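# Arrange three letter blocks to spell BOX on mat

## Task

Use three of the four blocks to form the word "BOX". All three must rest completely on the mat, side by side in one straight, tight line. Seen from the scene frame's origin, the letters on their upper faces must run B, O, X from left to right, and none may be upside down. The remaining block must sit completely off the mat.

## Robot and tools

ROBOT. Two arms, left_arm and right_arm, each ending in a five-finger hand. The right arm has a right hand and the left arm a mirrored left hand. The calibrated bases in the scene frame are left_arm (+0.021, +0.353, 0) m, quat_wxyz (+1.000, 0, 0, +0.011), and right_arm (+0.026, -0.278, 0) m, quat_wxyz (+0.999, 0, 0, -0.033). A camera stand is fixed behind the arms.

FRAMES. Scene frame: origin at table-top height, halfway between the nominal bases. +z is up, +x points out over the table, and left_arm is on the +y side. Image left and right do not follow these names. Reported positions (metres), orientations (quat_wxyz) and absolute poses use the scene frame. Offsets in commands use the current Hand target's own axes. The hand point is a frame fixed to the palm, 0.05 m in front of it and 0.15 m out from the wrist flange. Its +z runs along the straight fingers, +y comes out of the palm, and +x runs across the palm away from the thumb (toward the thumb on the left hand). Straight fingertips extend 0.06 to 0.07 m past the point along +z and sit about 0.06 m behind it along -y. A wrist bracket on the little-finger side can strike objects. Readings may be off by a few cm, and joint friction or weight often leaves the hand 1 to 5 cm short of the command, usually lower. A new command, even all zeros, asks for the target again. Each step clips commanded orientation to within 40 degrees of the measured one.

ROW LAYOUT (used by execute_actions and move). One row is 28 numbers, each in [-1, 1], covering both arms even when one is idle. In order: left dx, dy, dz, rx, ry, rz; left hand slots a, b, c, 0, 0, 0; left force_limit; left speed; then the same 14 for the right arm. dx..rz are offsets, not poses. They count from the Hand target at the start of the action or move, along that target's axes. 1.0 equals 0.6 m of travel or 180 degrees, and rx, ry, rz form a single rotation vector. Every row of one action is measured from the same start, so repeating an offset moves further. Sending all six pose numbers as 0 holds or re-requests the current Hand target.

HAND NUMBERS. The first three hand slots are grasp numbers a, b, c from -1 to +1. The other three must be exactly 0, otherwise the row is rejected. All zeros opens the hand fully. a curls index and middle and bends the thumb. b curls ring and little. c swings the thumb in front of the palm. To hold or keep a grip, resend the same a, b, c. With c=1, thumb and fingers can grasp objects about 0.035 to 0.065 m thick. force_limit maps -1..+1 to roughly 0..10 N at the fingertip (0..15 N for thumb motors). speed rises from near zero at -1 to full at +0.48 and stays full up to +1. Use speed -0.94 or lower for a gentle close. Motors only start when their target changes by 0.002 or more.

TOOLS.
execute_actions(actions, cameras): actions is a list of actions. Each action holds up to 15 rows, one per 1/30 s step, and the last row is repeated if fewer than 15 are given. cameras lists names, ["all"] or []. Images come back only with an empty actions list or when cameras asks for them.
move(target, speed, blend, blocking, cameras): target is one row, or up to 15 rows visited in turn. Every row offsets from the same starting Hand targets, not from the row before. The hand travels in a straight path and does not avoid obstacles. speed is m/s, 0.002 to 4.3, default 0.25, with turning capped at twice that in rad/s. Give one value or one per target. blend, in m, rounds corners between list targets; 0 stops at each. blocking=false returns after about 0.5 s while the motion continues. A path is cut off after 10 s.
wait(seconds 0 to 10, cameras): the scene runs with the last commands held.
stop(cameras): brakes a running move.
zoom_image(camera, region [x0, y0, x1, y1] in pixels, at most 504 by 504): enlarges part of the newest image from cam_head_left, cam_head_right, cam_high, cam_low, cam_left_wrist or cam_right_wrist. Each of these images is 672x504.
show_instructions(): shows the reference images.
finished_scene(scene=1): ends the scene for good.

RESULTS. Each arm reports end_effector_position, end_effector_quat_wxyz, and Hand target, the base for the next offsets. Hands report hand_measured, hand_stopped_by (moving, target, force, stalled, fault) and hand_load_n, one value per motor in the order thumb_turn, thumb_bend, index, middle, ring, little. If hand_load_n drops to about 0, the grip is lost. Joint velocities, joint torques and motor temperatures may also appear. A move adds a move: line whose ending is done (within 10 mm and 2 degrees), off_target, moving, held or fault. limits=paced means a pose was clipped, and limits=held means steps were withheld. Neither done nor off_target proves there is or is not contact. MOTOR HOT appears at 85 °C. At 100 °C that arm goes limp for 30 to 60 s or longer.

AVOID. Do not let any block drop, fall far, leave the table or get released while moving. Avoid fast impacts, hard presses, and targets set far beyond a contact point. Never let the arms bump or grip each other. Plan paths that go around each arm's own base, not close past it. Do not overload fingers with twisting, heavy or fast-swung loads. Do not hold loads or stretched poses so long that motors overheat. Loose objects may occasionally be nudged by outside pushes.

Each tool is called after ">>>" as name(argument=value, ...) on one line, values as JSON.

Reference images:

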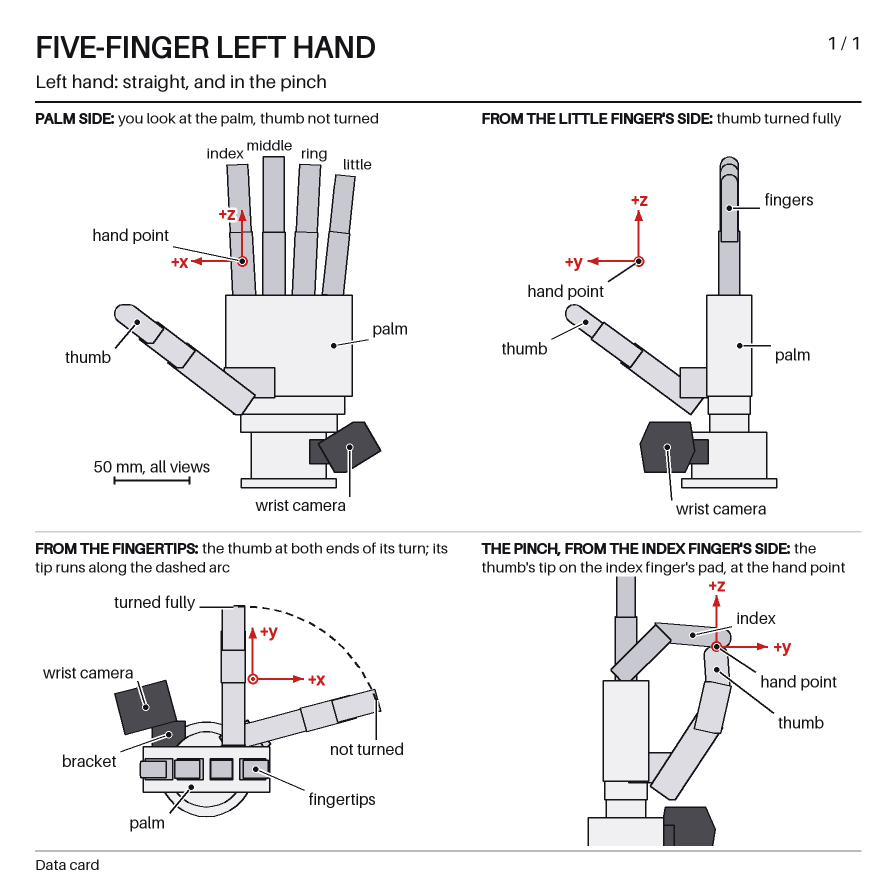

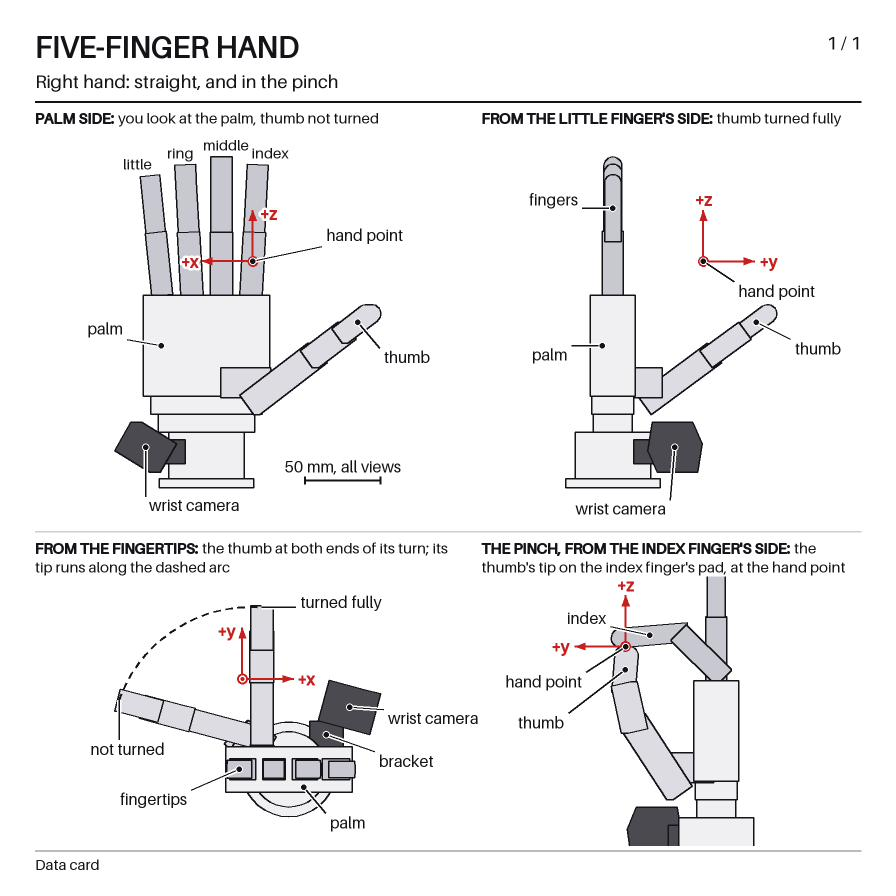

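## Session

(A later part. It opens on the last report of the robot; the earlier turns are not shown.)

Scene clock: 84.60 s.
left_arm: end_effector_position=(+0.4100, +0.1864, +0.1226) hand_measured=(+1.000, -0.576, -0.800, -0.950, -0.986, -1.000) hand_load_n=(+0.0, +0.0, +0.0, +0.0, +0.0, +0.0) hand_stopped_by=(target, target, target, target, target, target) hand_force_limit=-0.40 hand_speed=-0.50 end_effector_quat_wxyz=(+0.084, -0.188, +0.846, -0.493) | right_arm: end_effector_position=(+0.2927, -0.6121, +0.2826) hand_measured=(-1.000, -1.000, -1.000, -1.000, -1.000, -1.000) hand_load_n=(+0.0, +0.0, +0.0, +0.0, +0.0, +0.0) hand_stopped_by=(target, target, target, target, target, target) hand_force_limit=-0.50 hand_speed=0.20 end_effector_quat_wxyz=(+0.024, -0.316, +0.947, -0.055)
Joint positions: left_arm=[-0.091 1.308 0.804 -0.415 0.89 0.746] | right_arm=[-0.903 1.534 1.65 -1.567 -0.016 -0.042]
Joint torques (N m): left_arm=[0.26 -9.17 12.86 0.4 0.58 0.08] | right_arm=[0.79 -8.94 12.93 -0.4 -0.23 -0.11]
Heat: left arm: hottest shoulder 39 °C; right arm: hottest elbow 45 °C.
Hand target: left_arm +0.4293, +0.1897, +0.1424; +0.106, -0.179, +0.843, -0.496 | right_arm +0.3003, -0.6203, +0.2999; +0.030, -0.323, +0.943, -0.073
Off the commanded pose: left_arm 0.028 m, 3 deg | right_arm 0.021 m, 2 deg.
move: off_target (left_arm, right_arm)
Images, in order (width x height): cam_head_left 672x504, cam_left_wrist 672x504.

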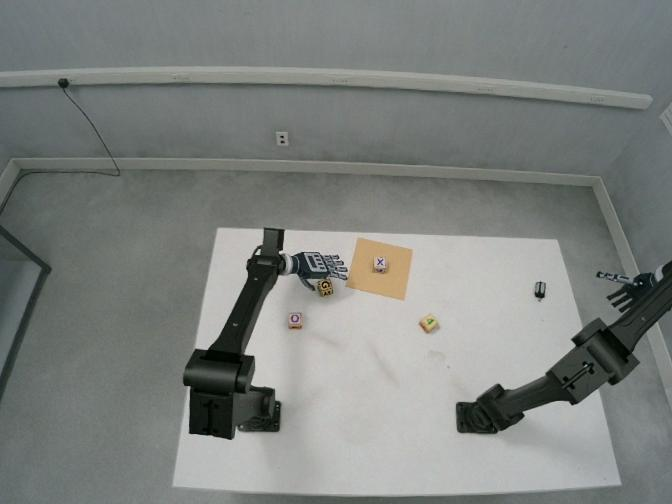

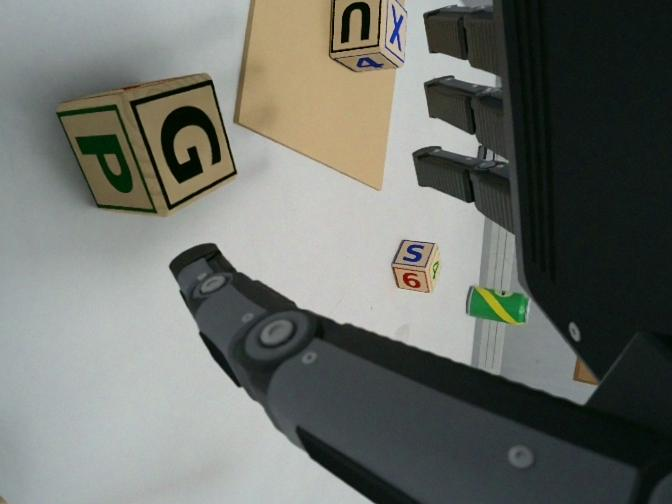

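>>> move(target=[[0.0442,-0.1117,-0.2728,0,-0.1947,-0.1078,0.1,0,1,0,0,0,-0.4,-0.5,-0.4572,0.4217,-0.0628,0.1897,-0.1839,-0.3933,0.1,0,1,0,0,0,-0.5,0.2],[-0.0187,0.1893,-0.7835,0,-0.4867,-0.2696,0.1,0,1,0,0,0,-0.4,-0.5,-0.819,0.8993,0.0335,0.4141,-0.4614,-0.7834,0.1,0,1,0,0,0,-0.5,0.2]], speed=0.45, blend=[0.1,0], cameras=["cam_right_wrist","cam_head_left","cam_low"])

Scene clock: 91.77 s.
left_arm: end_effector_position=(+0.2474, +0.6086, +0.2521) hand_measured=(+1.000, -0.576, -0.800, -0.950, -0.986, -1.000) hand_load_n=(+0.0, +0.0, +0.0, +0.0, +0.0, +0.0) hand_stopped_by=(target, target, target, target, target, target) hand_force_limit=-0.40 hand_speed=-0.50 end_effector_quat_wxyz=(-0.430, +0.768, -0.410, +0.240) | right_arm: end_effector_position=(+0.3457, +0.0834, +0.1699) hand_measured=(+1.000, -0.576, -0.800, -0.950, -0.986, -1.000) hand_load_n=(+0.0, +0.0, +0.0, +0.0, +0.0, +0.0) hand_stopped_by=(target, target, target, target, target, target) hand_force_limit=-0.50 hand_speed=0.20 end_effector_quat_wxyz=(-0.505, +0.781, +0.280, +0.238)
Joint positions: left_arm=[1.124 0.737 0.766 -0.65 0.485 0.303] | right_arm=[0.701 1.193 0.743 -0.098 -0.761 -1.183]
Joint torques (N m): left_arm=[0.15 -1.79 13.48 1.88 0.19 -0.06] | right_arm=[2.2 -4.25 12.96 1.61 -0.54 -0.12]
Heat: left arm: hottest shoulder 38 °C; right arm: hottest elbow 45 °C.
Hand target: left_arm +0.2499, +0.6202, +0.2709; -0.449, +0.761, -0.403, +0.238 | right_arm +0.3634, +0.1002, +0.2003; -0.512, +0.761, +0.296, +0.265
Off the commanded pose: left_arm 0.022 m, 2 deg | right_arm 0.039 m, 4 deg.
move: off_target (left_arm, right_arm)
Images, in order (width x height): cam_head_left 672x504, cam_low 672x504, cam_right_wrist 672x504.

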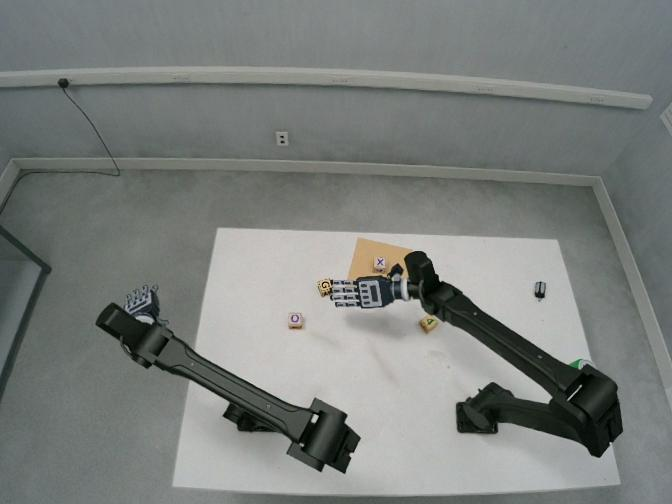

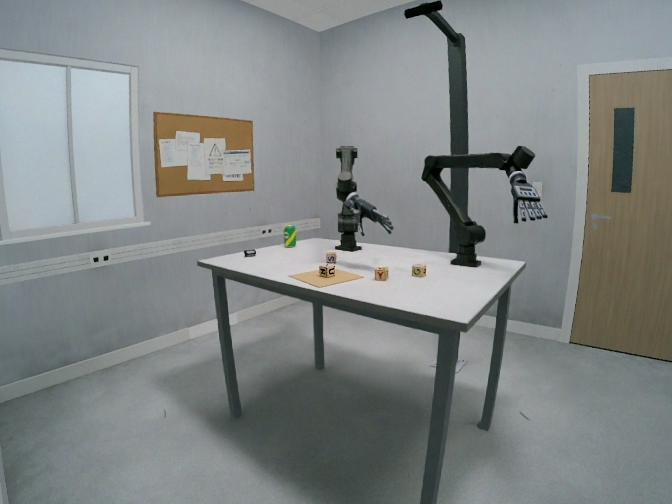

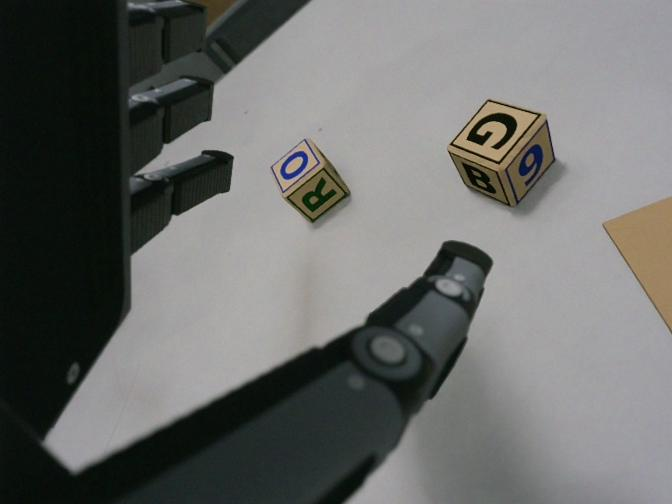

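>>> zoom_image(camera="cam_right_wrist", region=[430, 80, 570, 220])

Scaled by 3.600.

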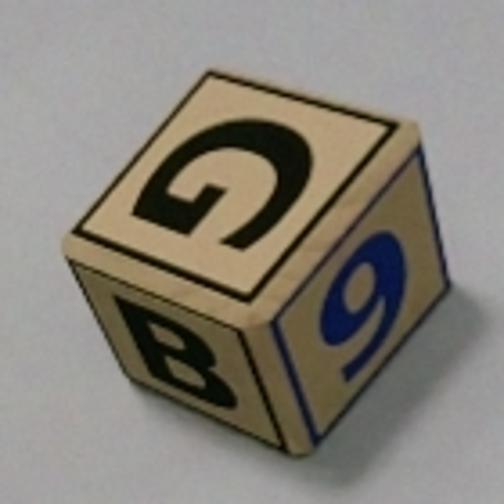

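>>> move(target=[0,0,0,0,0,0,0.1,0,1,0,0,0,-0.4,-0.5,-0.0453,0.0695,0.1792,0.0464,0.0768,-0.1117,0.1,0,1,0,0,0,-0.5,0.2], speed=0.25, cameras=["cam_right_wrist","cam_low"])

>>> zoom_image(camera="cam_low", region=[320, 200, 460, 300])

Scene clock: 97.03 s.
left_arm: end_effector_position=(+0.2474, +0.6086, +0.2521) hand_measured=(+1.000, -0.576, -0.800, -0.950, -0.986, -1.000) hand_load_n=(+0.0, +0.0, +0.0, +0.0, +0.0, +0.0) hand_stopped_by=(target, target, target, target, target, target) hand_force_limit=-0.40 hand_speed=-0.50 end_effector_quat_wxyz=(-0.430, +0.768, -0.410, +0.240) | right_arm: end_effector_position=(+0.3870, +0.1802, +0.1190) hand_measured=(+1.000, -0.576, -0.800, -0.950, -0.986, -1.000) hand_load_n=(+0.0, +0.0, +0.0, +0.0, -0.5, +0.0) hand_stopped_by=(target, target, target, target, target, target) hand_force_limit=-0.50 hand_speed=0.20 end_effector_quat_wxyz=(-0.542, +0.627, +0.376, +0.413)
Joint positions: left_arm=[1.124 0.737 0.766 -0.65 0.485 0.303] | right_arm=[0.815 1.63 0.665 0.873 -0.709 -1.252]
Joint torques (N m): left_arm=[0.21 -1.67 13.5 1.87 0.18 -0.06] | right_arm=[1.03 -7.53 5.71 2.1 -0.06 -0.03]
Heat: left arm: hottest shoulder 38 °C; right arm: hottest elbow 46 °C.
Hand target: left_arm +0.2499, +0.6202, +0.2709; -0.449, +0.761, -0.403, +0.238 | right_arm +0.3856, +0.1836, +0.1192; -0.544, +0.622, +0.379, +0.417
Off the commanded pose: left_arm 0.022 m, 2 deg | right_arm 0.004 m, 1 deg.
move: off_target (left_arm)
Images, in order (width x height): cam_low 672x504, cam_right_wrist 672x504.

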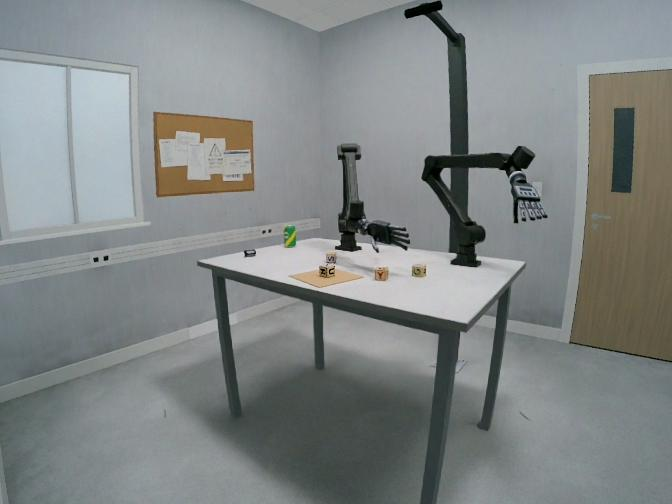

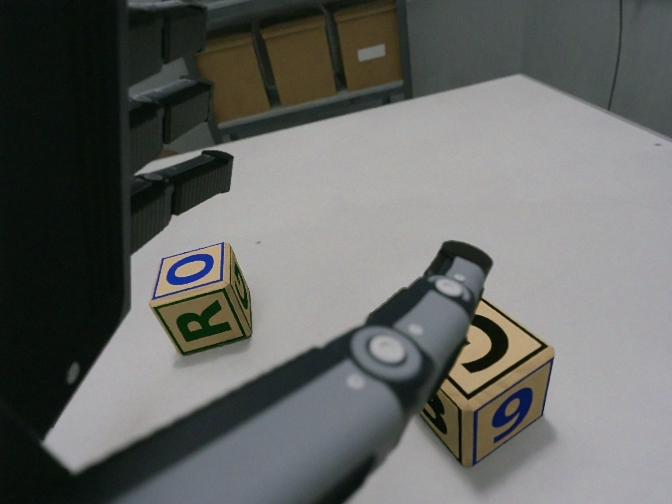

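Scaled by 3.600.

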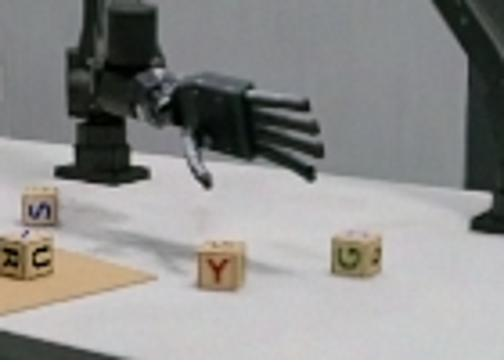

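>>> zoom_image(camera="cam_right_wrist", region=[390, 270, 590, 490])

Scaled by 2.291.

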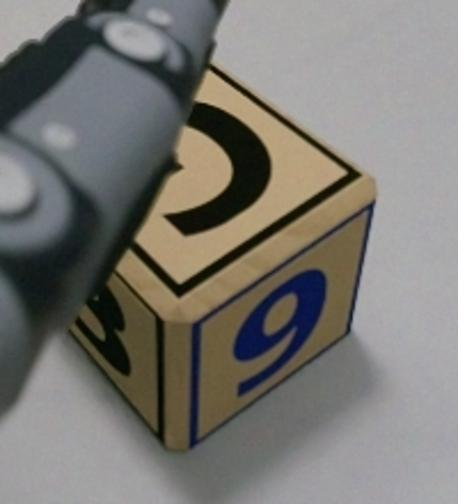

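>>> move(target=[0,0,0,0,0,0,0.1,0,1,0,0,0,-0.4,-0.5,-0.1047,-0.0022,-0.0097,-0.0311,-0.0109,0.0151,0.1,0,1,0,0,0,-0.5,0.2], speed=0.15, cameras=["cam_right_wrist","cam_low"])

>>> zoom_image(camera="cam_low", region=[320, 200, 460, 300])

Scene clock: 99.43 s.
left_arm: end_effector_position=(+0.2474, +0.6086, +0.2521) hand_measured=(+1.000, -0.576, -0.800, -0.950, -0.986, -1.000) hand_load_n=(+0.0, +0.0, +0.0, +0.0, +0.0, +0.0) hand_stopped_by=(target, target, target, target, target, target) hand_force_limit=-0.40 hand_speed=-0.50 end_effector_quat_wxyz=(-0.430, +0.768, -0.410, +0.240) | right_arm: end_effector_position=(+0.3632, +0.1738, +0.0602) hand_measured=(+1.000, -0.576, -0.800, -0.950, -0.986, -1.000) hand_load_n=(+0.0, +0.0, +0.0, +0.0, +0.0, +0.0) hand_stopped_by=(target, target, target, target, target, target) hand_force_limit=-0.50 hand_speed=0.20 end_effector_quat_wxyz=(-0.511, +0.668, +0.354, +0.409)
Joint positions: left_arm=[1.124 0.737 0.766 -0.65 0.485 0.303] | right_arm=[0.886 1.712 0.59 0.954 -0.557 -1.252]
Joint torques (N m): left_arm=[0.15 -1.73 13.48 1.89 0.18 -0.06] | right_arm=[0.67 -7.88 4.67 2.39 -0.03 0.07]
Heat: left arm: hottest shoulder 38 °C; right arm: hottest elbow 45 °C.
Hand target: left_arm +0.2499, +0.6202, +0.2709; -0.449, +0.761, -0.403, +0.238 | right_arm +0.3610, +0.1768, +0.0615; -0.516, +0.663, +0.353, +0.412
Off the commanded pose: left_arm 0.022 m, 2 deg | right_arm 0.004 m, 1 deg.
move: off_target (left_arm)
Images, in order (width x height): cam_low 672x504, cam_right_wrist 672x504.

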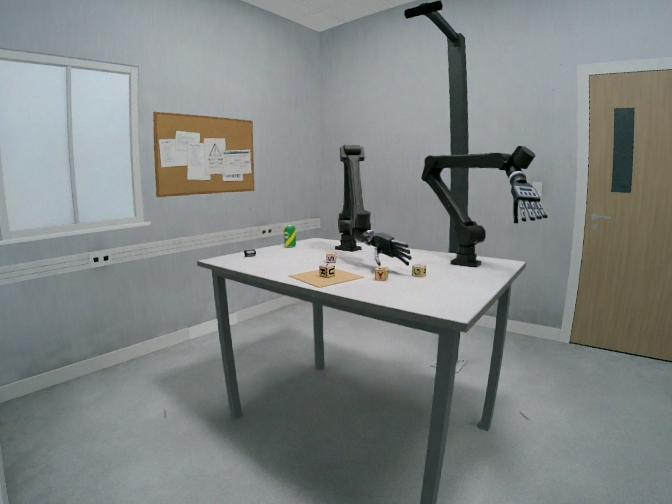

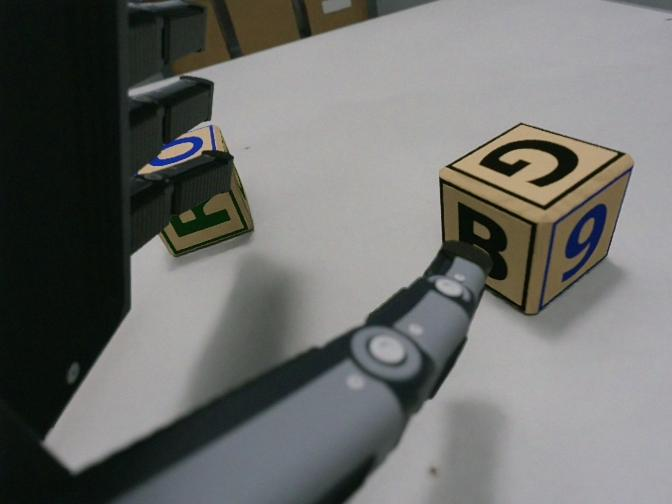

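Scaled by 3.600.

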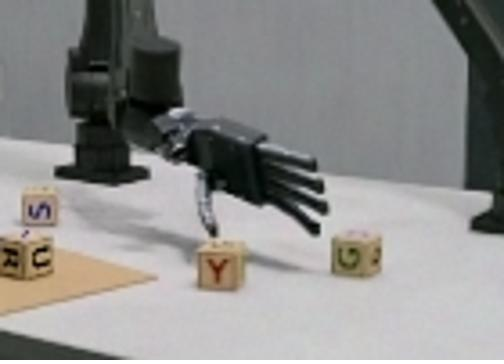

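>>> zoom_image(camera="cam_right_wrist", region=[430, 110, 650, 330])

Scaled by 2.291.

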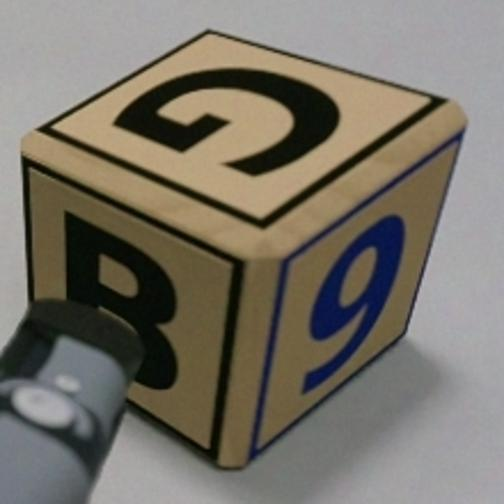

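>>> move(target=[[0,0,0,0,0,0,0.1,0,1,0,0,0,-0.4,-0.5,0.002,0.0073,-0.0131,0,0,0,0.1,0,1,0,0,0,-0.5,0.2],[0,0,0,0,0,0,0.1,0,1,0,0,0,-0.4,-0.5,0.006,0.075,0.0245,0,0,0,0.1,0,1,0,0,0,-0.5,0.2]], speed=[0.1,0.1], cameras=["cam_right_wrist","cam_low"])

>>> zoom_image(camera="cam_low", region=[320, 200, 460, 300])

Scene clock: 102.90 s.
left_arm: end_effector_position=(+0.2474, +0.6086, +0.2521) hand_measured=(+1.000, -0.576, -0.800, -0.950, -0.986, -1.000) hand_load_n=(+0.0, +0.0, +0.0, +0.0, +0.0, +0.0) hand_stopped_by=(target, target, target, target, target, target) hand_force_limit=-0.40 hand_speed=-0.50 end_effector_quat_wxyz=(-0.430, +0.768, -0.410, +0.240) | right_arm: end_effector_position=(+0.3906, +0.1722, +0.0335) hand_measured=(+1.000, -0.576, -0.800, -0.950, -0.986, -1.000) hand_load_n=(+0.0, +0.0, +0.0, +0.0, +0.0, +0.0) hand_stopped_by=(target, target, target, target, target, target) hand_force_limit=-0.50 hand_speed=0.20 end_effector_quat_wxyz=(-0.513, +0.677, +0.351, +0.395)
Joint positions: left_arm=[1.124 0.737 0.766 -0.65 0.485 0.303] | right_arm=[0.828 1.808 0.649 0.958 -0.622 -1.252]
Joint torques (N m): left_arm=[0.21 -1.67 13.49 1.91 0.18 -0.06] | right_arm=[-0.44 -8.53 6.99 1.94 -0.3 -0.05]
Heat: left arm: hottest shoulder 38 °C; right arm: hottest elbow 45 °C.
Hand target: left_arm +0.2499, +0.6202, +0.2709; -0.449, +0.761, -0.403, +0.238 | right_arm +0.4053, +0.1815, +0.0450; -0.516, +0.663, +0.353, +0.412
Off the commanded pose: left_arm 0.022 m, 2 deg | right_arm 0.021 m, 3 deg.
move: off_target (left_arm, right_arm)
Images, in order (width x height): cam_low 672x504, cam_right_wrist 672x504.

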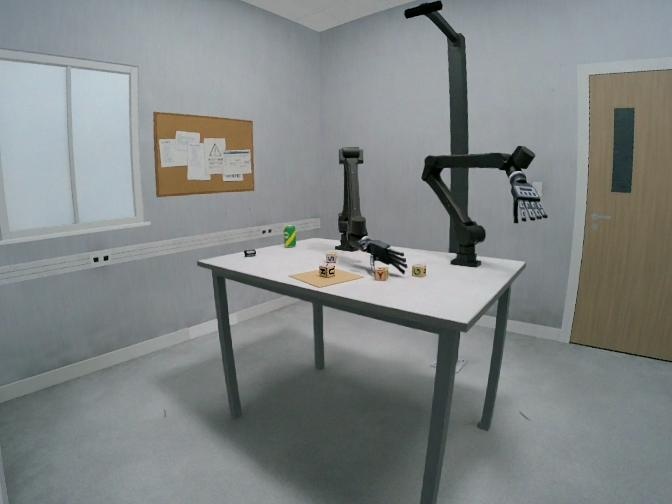

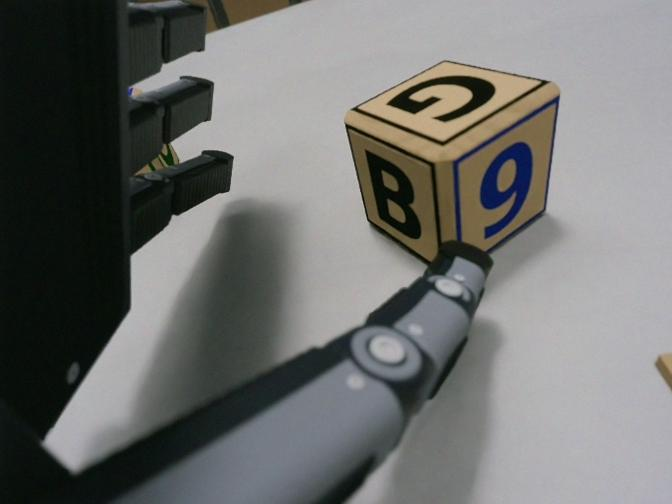

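Scaled by 3.600.

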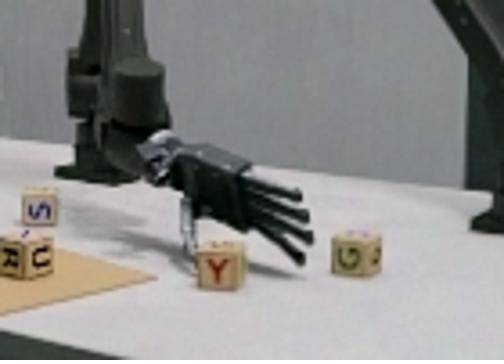

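>>> zoom_image(camera="cam_right_wrist", region=[330, 50, 570, 290])

Scaled by 2.100.

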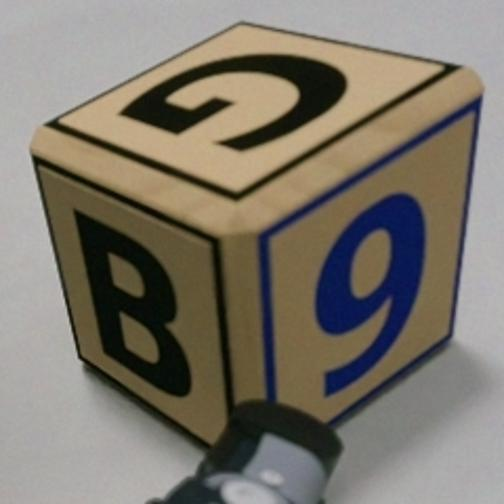

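>>> move(target=[0,0,0,0,0,0,0.1,0,1,0,0,0,-0.4,-0.5,0.0287,0.0358,0.0153,0.0164,-0.0083,-0.0047,0.1,0,1,0,0,0,-0.5,0.2], speed=0.06, cameras=["cam_right_wrist","cam_low"])

>>> zoom_image(camera="cam_low", region=[320, 200, 460, 300])

>>> zoom_image(camera="cam_right_wrist", region=[230, 50, 570, 290])

Scene clock: 105.33 s.
left_arm: end_effector_position=(+0.2474, +0.6086, +0.2521) hand_measured=(+1.000, -0.576, -0.800, -0.950, -0.986, -1.000) hand_load_n=(+0.0, +0.0, +0.0, +0.0, +0.0, -0.5) hand_stopped_by=(target, target, target, target, target, target) hand_force_limit=-0.40 hand_speed=-0.50 end_effector_quat_wxyz=(-0.430, +0.768, -0.410, +0.240) | right_arm: end_effector_position=(+0.4190, +0.1795, +0.0446) hand_measured=(+1.000, -0.576, -0.800, -0.950, -0.986, -1.000) hand_load_n=(+0.5, +0.0, +0.0, +0.0, +0.0, +0.0) hand_stopped_by=(target, target, target, target, target, target) hand_force_limit=-0.50 hand_speed=0.20 end_effector_quat_wxyz=(-0.527, +0.659, +0.371, +0.388)
Joint positions: left_arm=[1.124 0.737 0.766 -0.65 0.485 0.303] | right_arm=[0.772 1.83 0.733 0.904 -0.734 -1.278]
Joint torques (N m): left_arm=[0.21 -1.79 13.49 1.89 0.18 -0.06] | right_arm=[0.85 -8.18 8.02 0.77 -0.33 -0.13]
Heat: left arm: hottest shoulder 38 °C; right arm: hottest elbow 44 °C.
Hand target: left_arm +0.2499, +0.6202, +0.2709; -0.449, +0.761, -0.403, +0.238 | right_arm +0.4331, +0.1866, +0.0513; -0.525, +0.652, +0.375, +0.398
Off the commanded pose: left_arm 0.022 m, 2 deg | right_arm 0.017 m, 1 deg.
move: off_target (left_arm, right_arm)
Images, in order (width x height): cam_low 672x504, cam_right_wrist 672x504.

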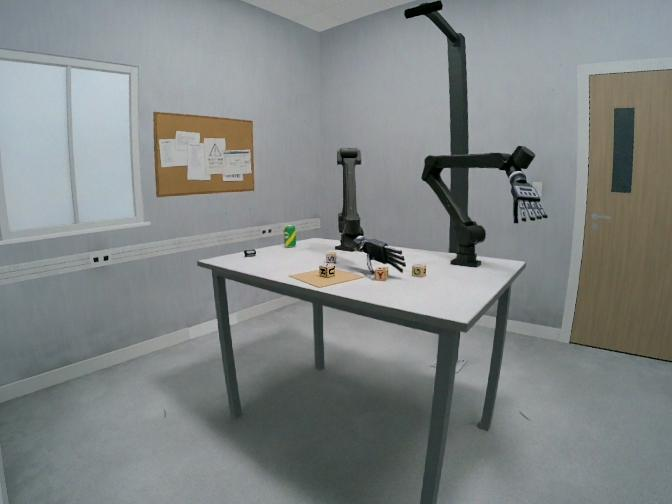

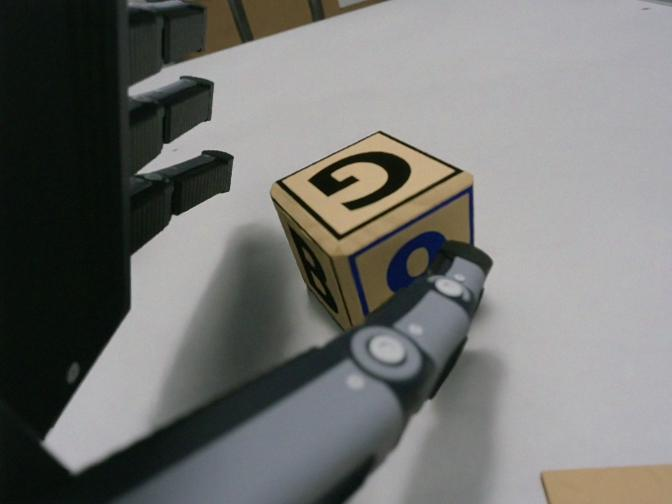

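Scaled by 3.600.

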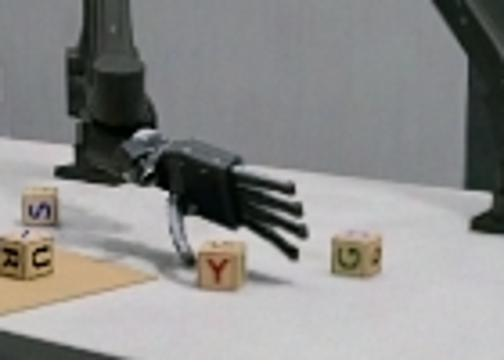

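Scaled by 1.482.

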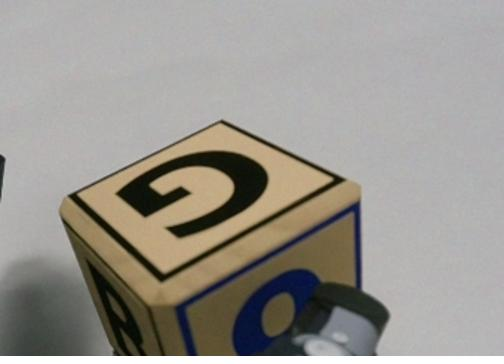

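>>> move(target=[0,0,0,0,0,0,0.1,0,1,0,0,0,-0.4,-0.5,-0.0173,0.0148,0.0003,0,0,0,0.1,0,1,0,0,0,-0.5,0.2], speed=0.05, cameras=["cam_right_wrist","cam_low"])

>>> zoom_image(camera="cam_right_wrist", region=[230, 50, 570, 290])

Scene clock: 107.10 s.
left_arm: end_effector_position=(+0.2474, +0.6086, +0.2521) hand_measured=(+1.000, -0.576, -0.800, -0.950, -0.986, -1.000) hand_load_n=(+0.0, +0.0, +0.0, +0.0, +0.0, +0.0) hand_stopped_by=(target, target, target, target, target, target) hand_force_limit=-0.40 hand_speed=-0.50 end_effector_quat_wxyz=(-0.430, +0.768, -0.410, +0.240) | right_arm: end_effector_position=(+0.4201, +0.1771, +0.0263) hand_measured=(+1.000, -0.576, -0.800, -0.950, -0.986, -1.000) hand_load_n=(-0.5, +0.0, +0.0, +0.0, +0.0, +0.0) hand_stopped_by=(target, target, target, target, target, target) hand_force_limit=-0.50 hand_speed=0.20 end_effector_quat_wxyz=(-0.525, +0.666, +0.371, +0.377)
Joint positions: left_arm=[1.124 0.737 0.766 -0.65 0.485 0.303] | right_arm=[0.765 1.868 0.739 0.905 -0.744 -1.284]
Joint torques (N m): left_arm=[0.15 -1.79 13.48 1.88 0.19 -0.06] | right_arm=[-0.15 -9 7.08 2 -0.39 -0.16]
Heat: left arm: hottest shoulder 38 °C; right arm: hottest elbow 44 °C.
Hand target: left_arm +0.2499, +0.6202, +0.2709; -0.449, +0.761, -0.403, +0.238 | right_arm +0.4370, +0.1845, +0.0382; -0.525, +0.652, +0.375, +0.398
Off the commanded pose: left_arm 0.022 m, 2 deg | right_arm 0.022 m, 3 deg.
move: off_target (left_arm, right_arm)
Images, in order (width x height): cam_low 672x504, cam_right_wrist 672x504.

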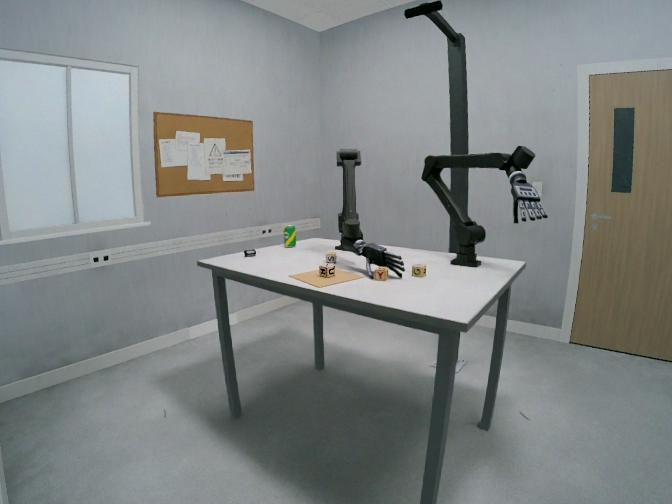

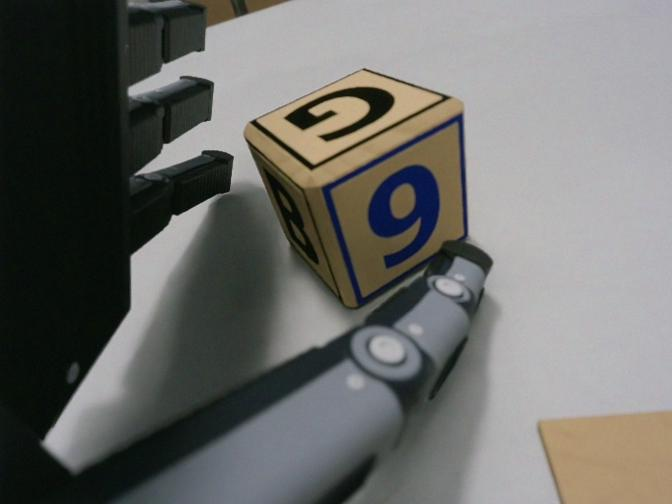

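Scaled by 1.482.

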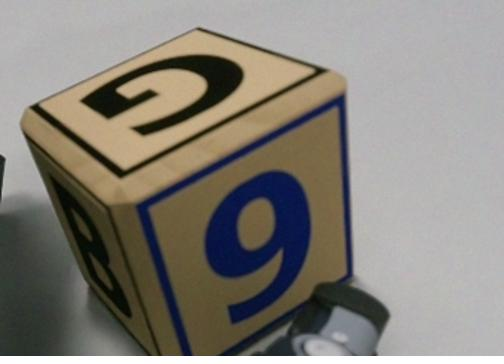

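>>> zoom_image(camera="cam_right_wrist", region=[230, 55, 490, 315])

Scaled by 1.938.

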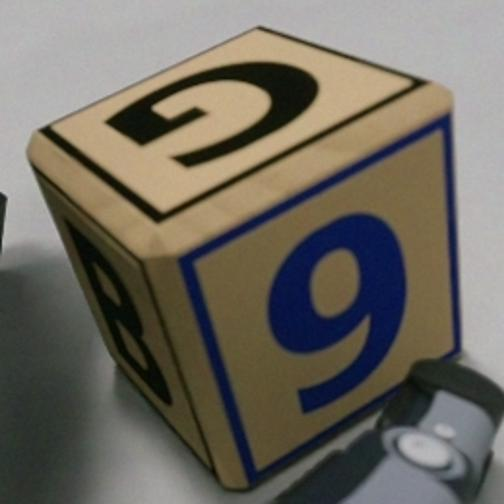

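>>> move(target=[0,0,0,0,0,0,0.1,0,1,0,0,0,-0.4,-0.5,0,0,0,0,0,0,0.6,0,1,0,0,0,-0.35,-0.9], speed=0.05, cameras=["cam_right_wrist","cam_low"])

>>> zoom_image(camera="cam_low", region=[320, 200, 460, 300])

Scene clock: 111.23 s.
left_arm: end_effector_position=(+0.2474, +0.6086, +0.2521) hand_measured=(+1.000, -0.576, -0.800, -0.950, -0.986, -1.000) hand_load_n=(+0.0, +0.0, +0.0, +0.0, +0.0, +0.0) hand_stopped_by=(target, target, target, target, target, target) hand_force_limit=-0.40 hand_speed=-0.50 end_effector_quat_wxyz=(-0.430, +0.768, -0.410, +0.240) | right_arm: end_effector_position=(+0.4234, +0.1804, +0.0320) hand_measured=(+1.000, -0.306, -0.280, -0.262, -0.910, -1.000) hand_load_n=(+1.0, +5.0, +0.5, +3.0, +0.0, -0.5) hand_stopped_by=(target, force, force, force, target, target) hand_force_limit=-0.35 hand_speed=-0.90 end_effector_quat_wxyz=(-0.527, +0.660, +0.374, +0.383)
Joint positions: left_arm=[1.124 0.737 0.766 -0.65 0.485 0.303] | right_arm=[0.765 1.868 0.748 0.913 -0.748 -1.286]
Joint torques (N m): left_arm=[0.15 -1.79 13.49 1.88 0.19 -0.06] | right_arm=[0.32 -9.23 6.56 1.8 -0.18 -0.11]
Motor temperatures (°C): left_arm=[31 38 39 33 27 28] | right_arm=[31 33 44 30 27 28]
Heat: left arm: hottest elbow 39 °C; right arm: hottest elbow 44 °C.
Hand target: left_arm +0.2499, +0.6202, +0.2709; -0.449, +0.761, -0.403, +0.238 | right_arm +0.4372, +0.1844, +0.0382; -0.525, +0.653, +0.375, +0.398
Off the commanded pose: left_arm 0.022 m, 2 deg | right_arm 0.015 m, 2 deg.
move: off_target (left_arm, right_arm)
Images, in order (width x height): cam_low 672x504, cam_right_wrist 672x504.

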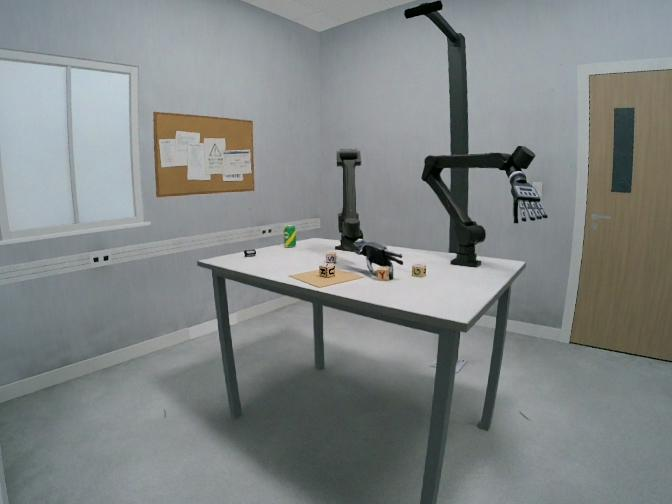

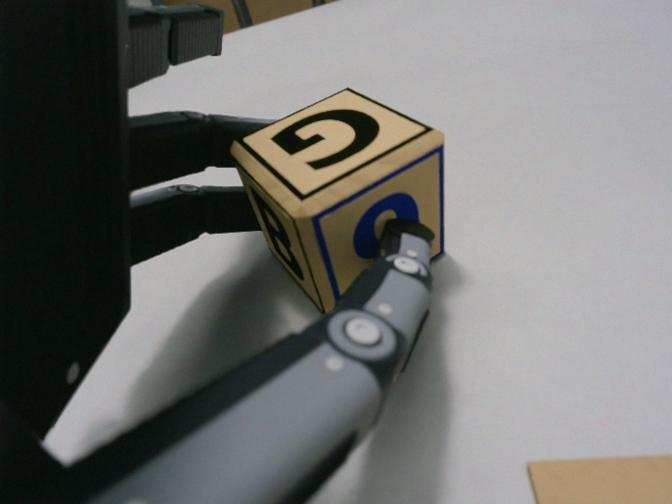

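Scaled by 3.600.

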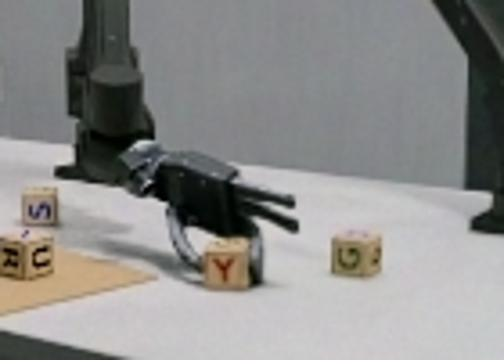

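>>> move(target=[[0,0,0,0,0,0,0.1,0,1,0,0,0,-0.4,-0.5,0,0,0,0,0,0,0.66,0,1,0,0,0,-0.25,-0.92],[0,0,0,0,0,0,0.1,0,1,0,0,0,-0.4,-0.5,0.1366,-0.0579,-0.0197,0,0,0,0.66,0,1,0,0,0,-0.25,-0.92]], speed=0.12, cameras=["cam_right_wrist","cam_low"])

>>> zoom_image(camera="cam_low", region=[320, 200, 460, 300])

Scene clock: 113.50 s.
left_arm: end_effector_position=(+0.2474, +0.6086, +0.2521) hand_measured=(+1.000, -0.576, -0.800, -0.950, -0.986, -1.000) hand_load_n=(+0.0, +0.0, +0.0, +0.0, -0.5, -0.5) hand_stopped_by=(target, target, target, target, target, target) hand_force_limit=-0.40 hand_speed=-0.50 end_effector_quat_wxyz=(-0.430, +0.768, -0.410, +0.240) | right_arm: end_effector_position=(+0.4188, +0.1765, +0.1009) hand_measured=(+1.000, -0.306, -0.260, -0.258, -0.902, -1.000) hand_load_n=(-0.5, +7.0, +4.5, +4.0, +0.0, +0.5) hand_stopped_by=(target, force, force, force, target, target) hand_force_limit=-0.25 hand_speed=-0.92 end_effector_quat_wxyz=(-0.525, +0.667, +0.372, +0.375)
Joint positions: left_arm=[1.124 0.737 0.766 -0.65 0.485 0.303] | right_arm=[0.765 1.658 0.76 0.668 -0.748 -1.286]
Joint torques (N m): left_arm=[0.21 -1.73 13.48 1.88 0.18 -0.06] | right_arm=[-0.38 -10.52 9.77 0.73 -0.2 -0.11]
Heat: left arm: hottest elbow 39 °C; right arm: hottest elbow 44 °C.
Hand target: left_arm +0.2499, +0.6202, +0.2709; -0.449, +0.761, -0.403, +0.238 | right_arm +0.4372, +0.1845, +0.1281; -0.525, +0.652, +0.375, +0.398
Off the commanded pose: left_arm 0.022 m, 2 deg | right_arm 0.034 m, 3 deg.
move: off_target (left_arm, right_arm)
Images, in order (width x height): cam_low 672x504, cam_right_wrist 672x504.

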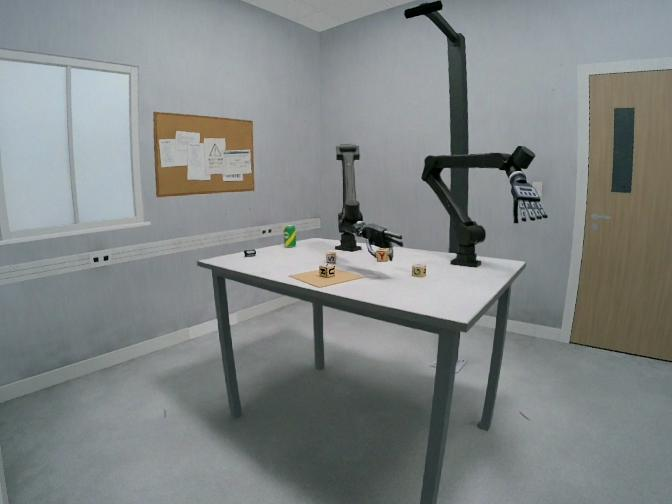

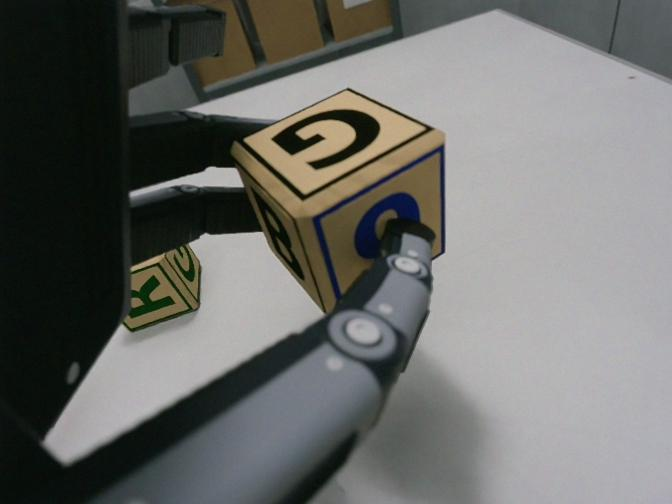

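Scaled by 3.600.

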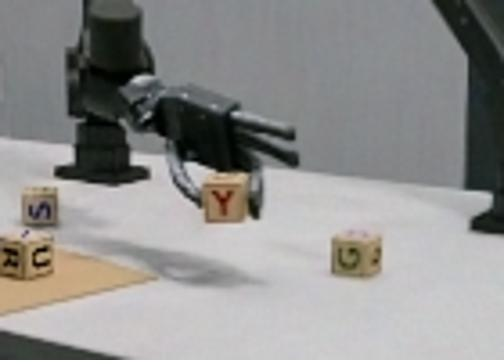

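>>> zoom_image(camera="cam_right_wrist", region=[225, 80, 455, 320])

Scaled by 2.100.

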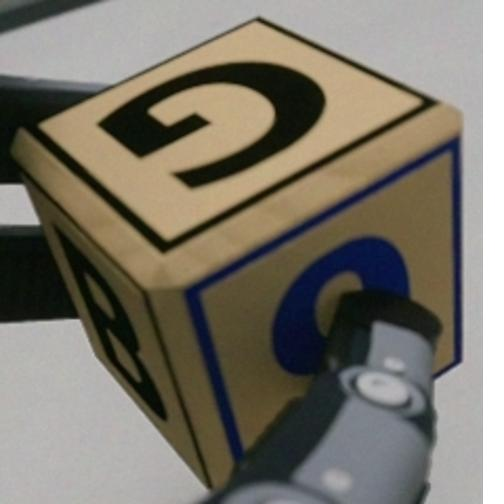

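>>> move(target=[0,0,0,0,0,0,0.1,0,1,0,0,0,-0.4,-0.5,0.0502,-0.0005,-0.0537,-0.0203,-0.2143,0.4574,0.66,0,1,0,0,0,-0.25,-0.92], speed=0.3, cameras=["cam_right_wrist","cam_low","cam_head_left"])

>>> zoom_image(camera="cam_low", region=[320, 200, 460, 300])

Scene clock: 120.43 s.
left_arm: end_effector_position=(+0.2474, +0.6086, +0.2521) hand_measured=(+1.000, -0.576, -0.800, -0.950, -0.986, -1.000) hand_load_n=(+0.0, +0.0, +0.0, +0.0, +0.0, +0.0) hand_stopped_by=(target, target, target, target, target, target) hand_force_limit=-0.40 hand_speed=-0.50 end_effector_quat_wxyz=(-0.430, +0.768, -0.410, +0.240) | right_arm: end_effector_position=(+0.4292, +0.1489, +0.1468) hand_measured=(+1.000, -0.306, -0.260, -0.258, -0.902, -1.000) hand_load_n=(-1.0, +7.0, +4.5, +4.0, +0.0, +0.0) hand_stopped_by=(target, force, force, force, target, target) hand_force_limit=-0.25 hand_speed=-0.92 end_effector_quat_wxyz=(-0.482, +0.836, -0.023, -0.261)
Joint positions: left_arm=[1.124 0.737 0.766 -0.65 0.485 0.303] | right_arm=[0.594 1.987 1.673 -1.121 -1.156 -0.899]
Joint torques (N m): left_arm=[0.21 -1.73 13.48 1.89 0.19 -0.06] | right_arm=[-0.03 -15.15 12.12 -0.42 -1.07 -0.03]
Heat: left arm: hottest elbow 40 °C; right arm: hottest elbow 44 °C.
Hand target: left_arm +0.2499, +0.6202, +0.2709; -0.449, +0.761, -0.403, +0.238 | right_arm +0.4450, +0.1551, +0.1600; -0.493, +0.834, -0.011, -0.247
Off the commanded pose: left_arm 0.022 m, 2 deg | right_arm 0.021 m, 2 deg.
move: off_target (left_arm, right_arm)
Images, in order (width x height): cam_head_left 672x504, cam_low 672x504, cam_right_wrist 672x504.

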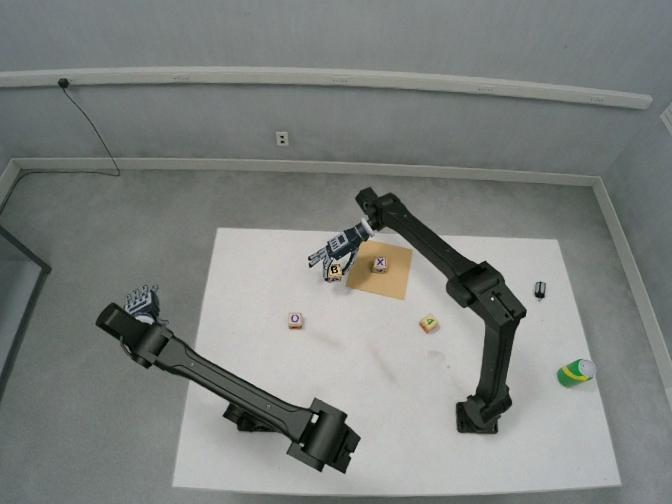

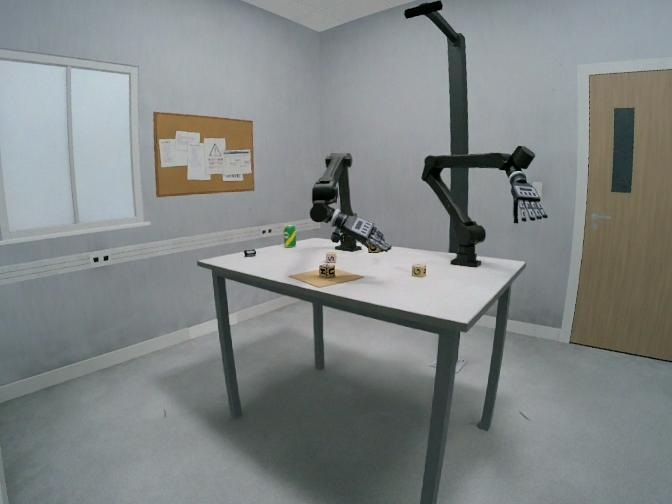

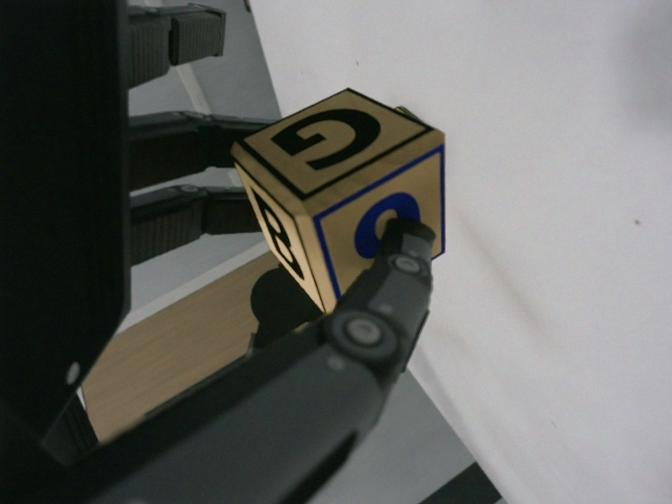

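Scaled by 3.600.

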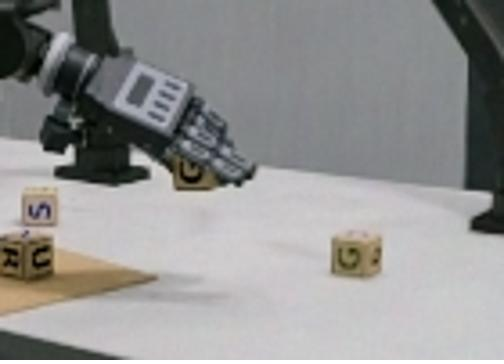

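>>> zoom_image(camera="cam_head_left", region=[290, 220, 430, 340])

Scaled by 3.600.

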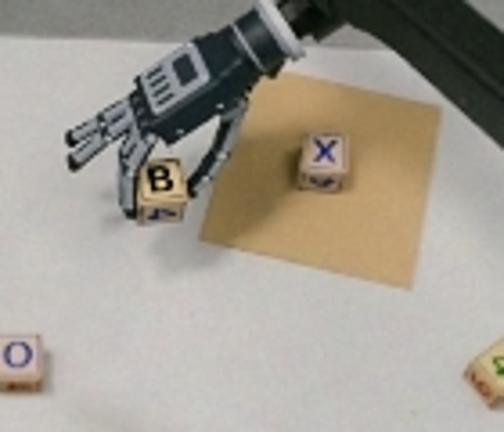

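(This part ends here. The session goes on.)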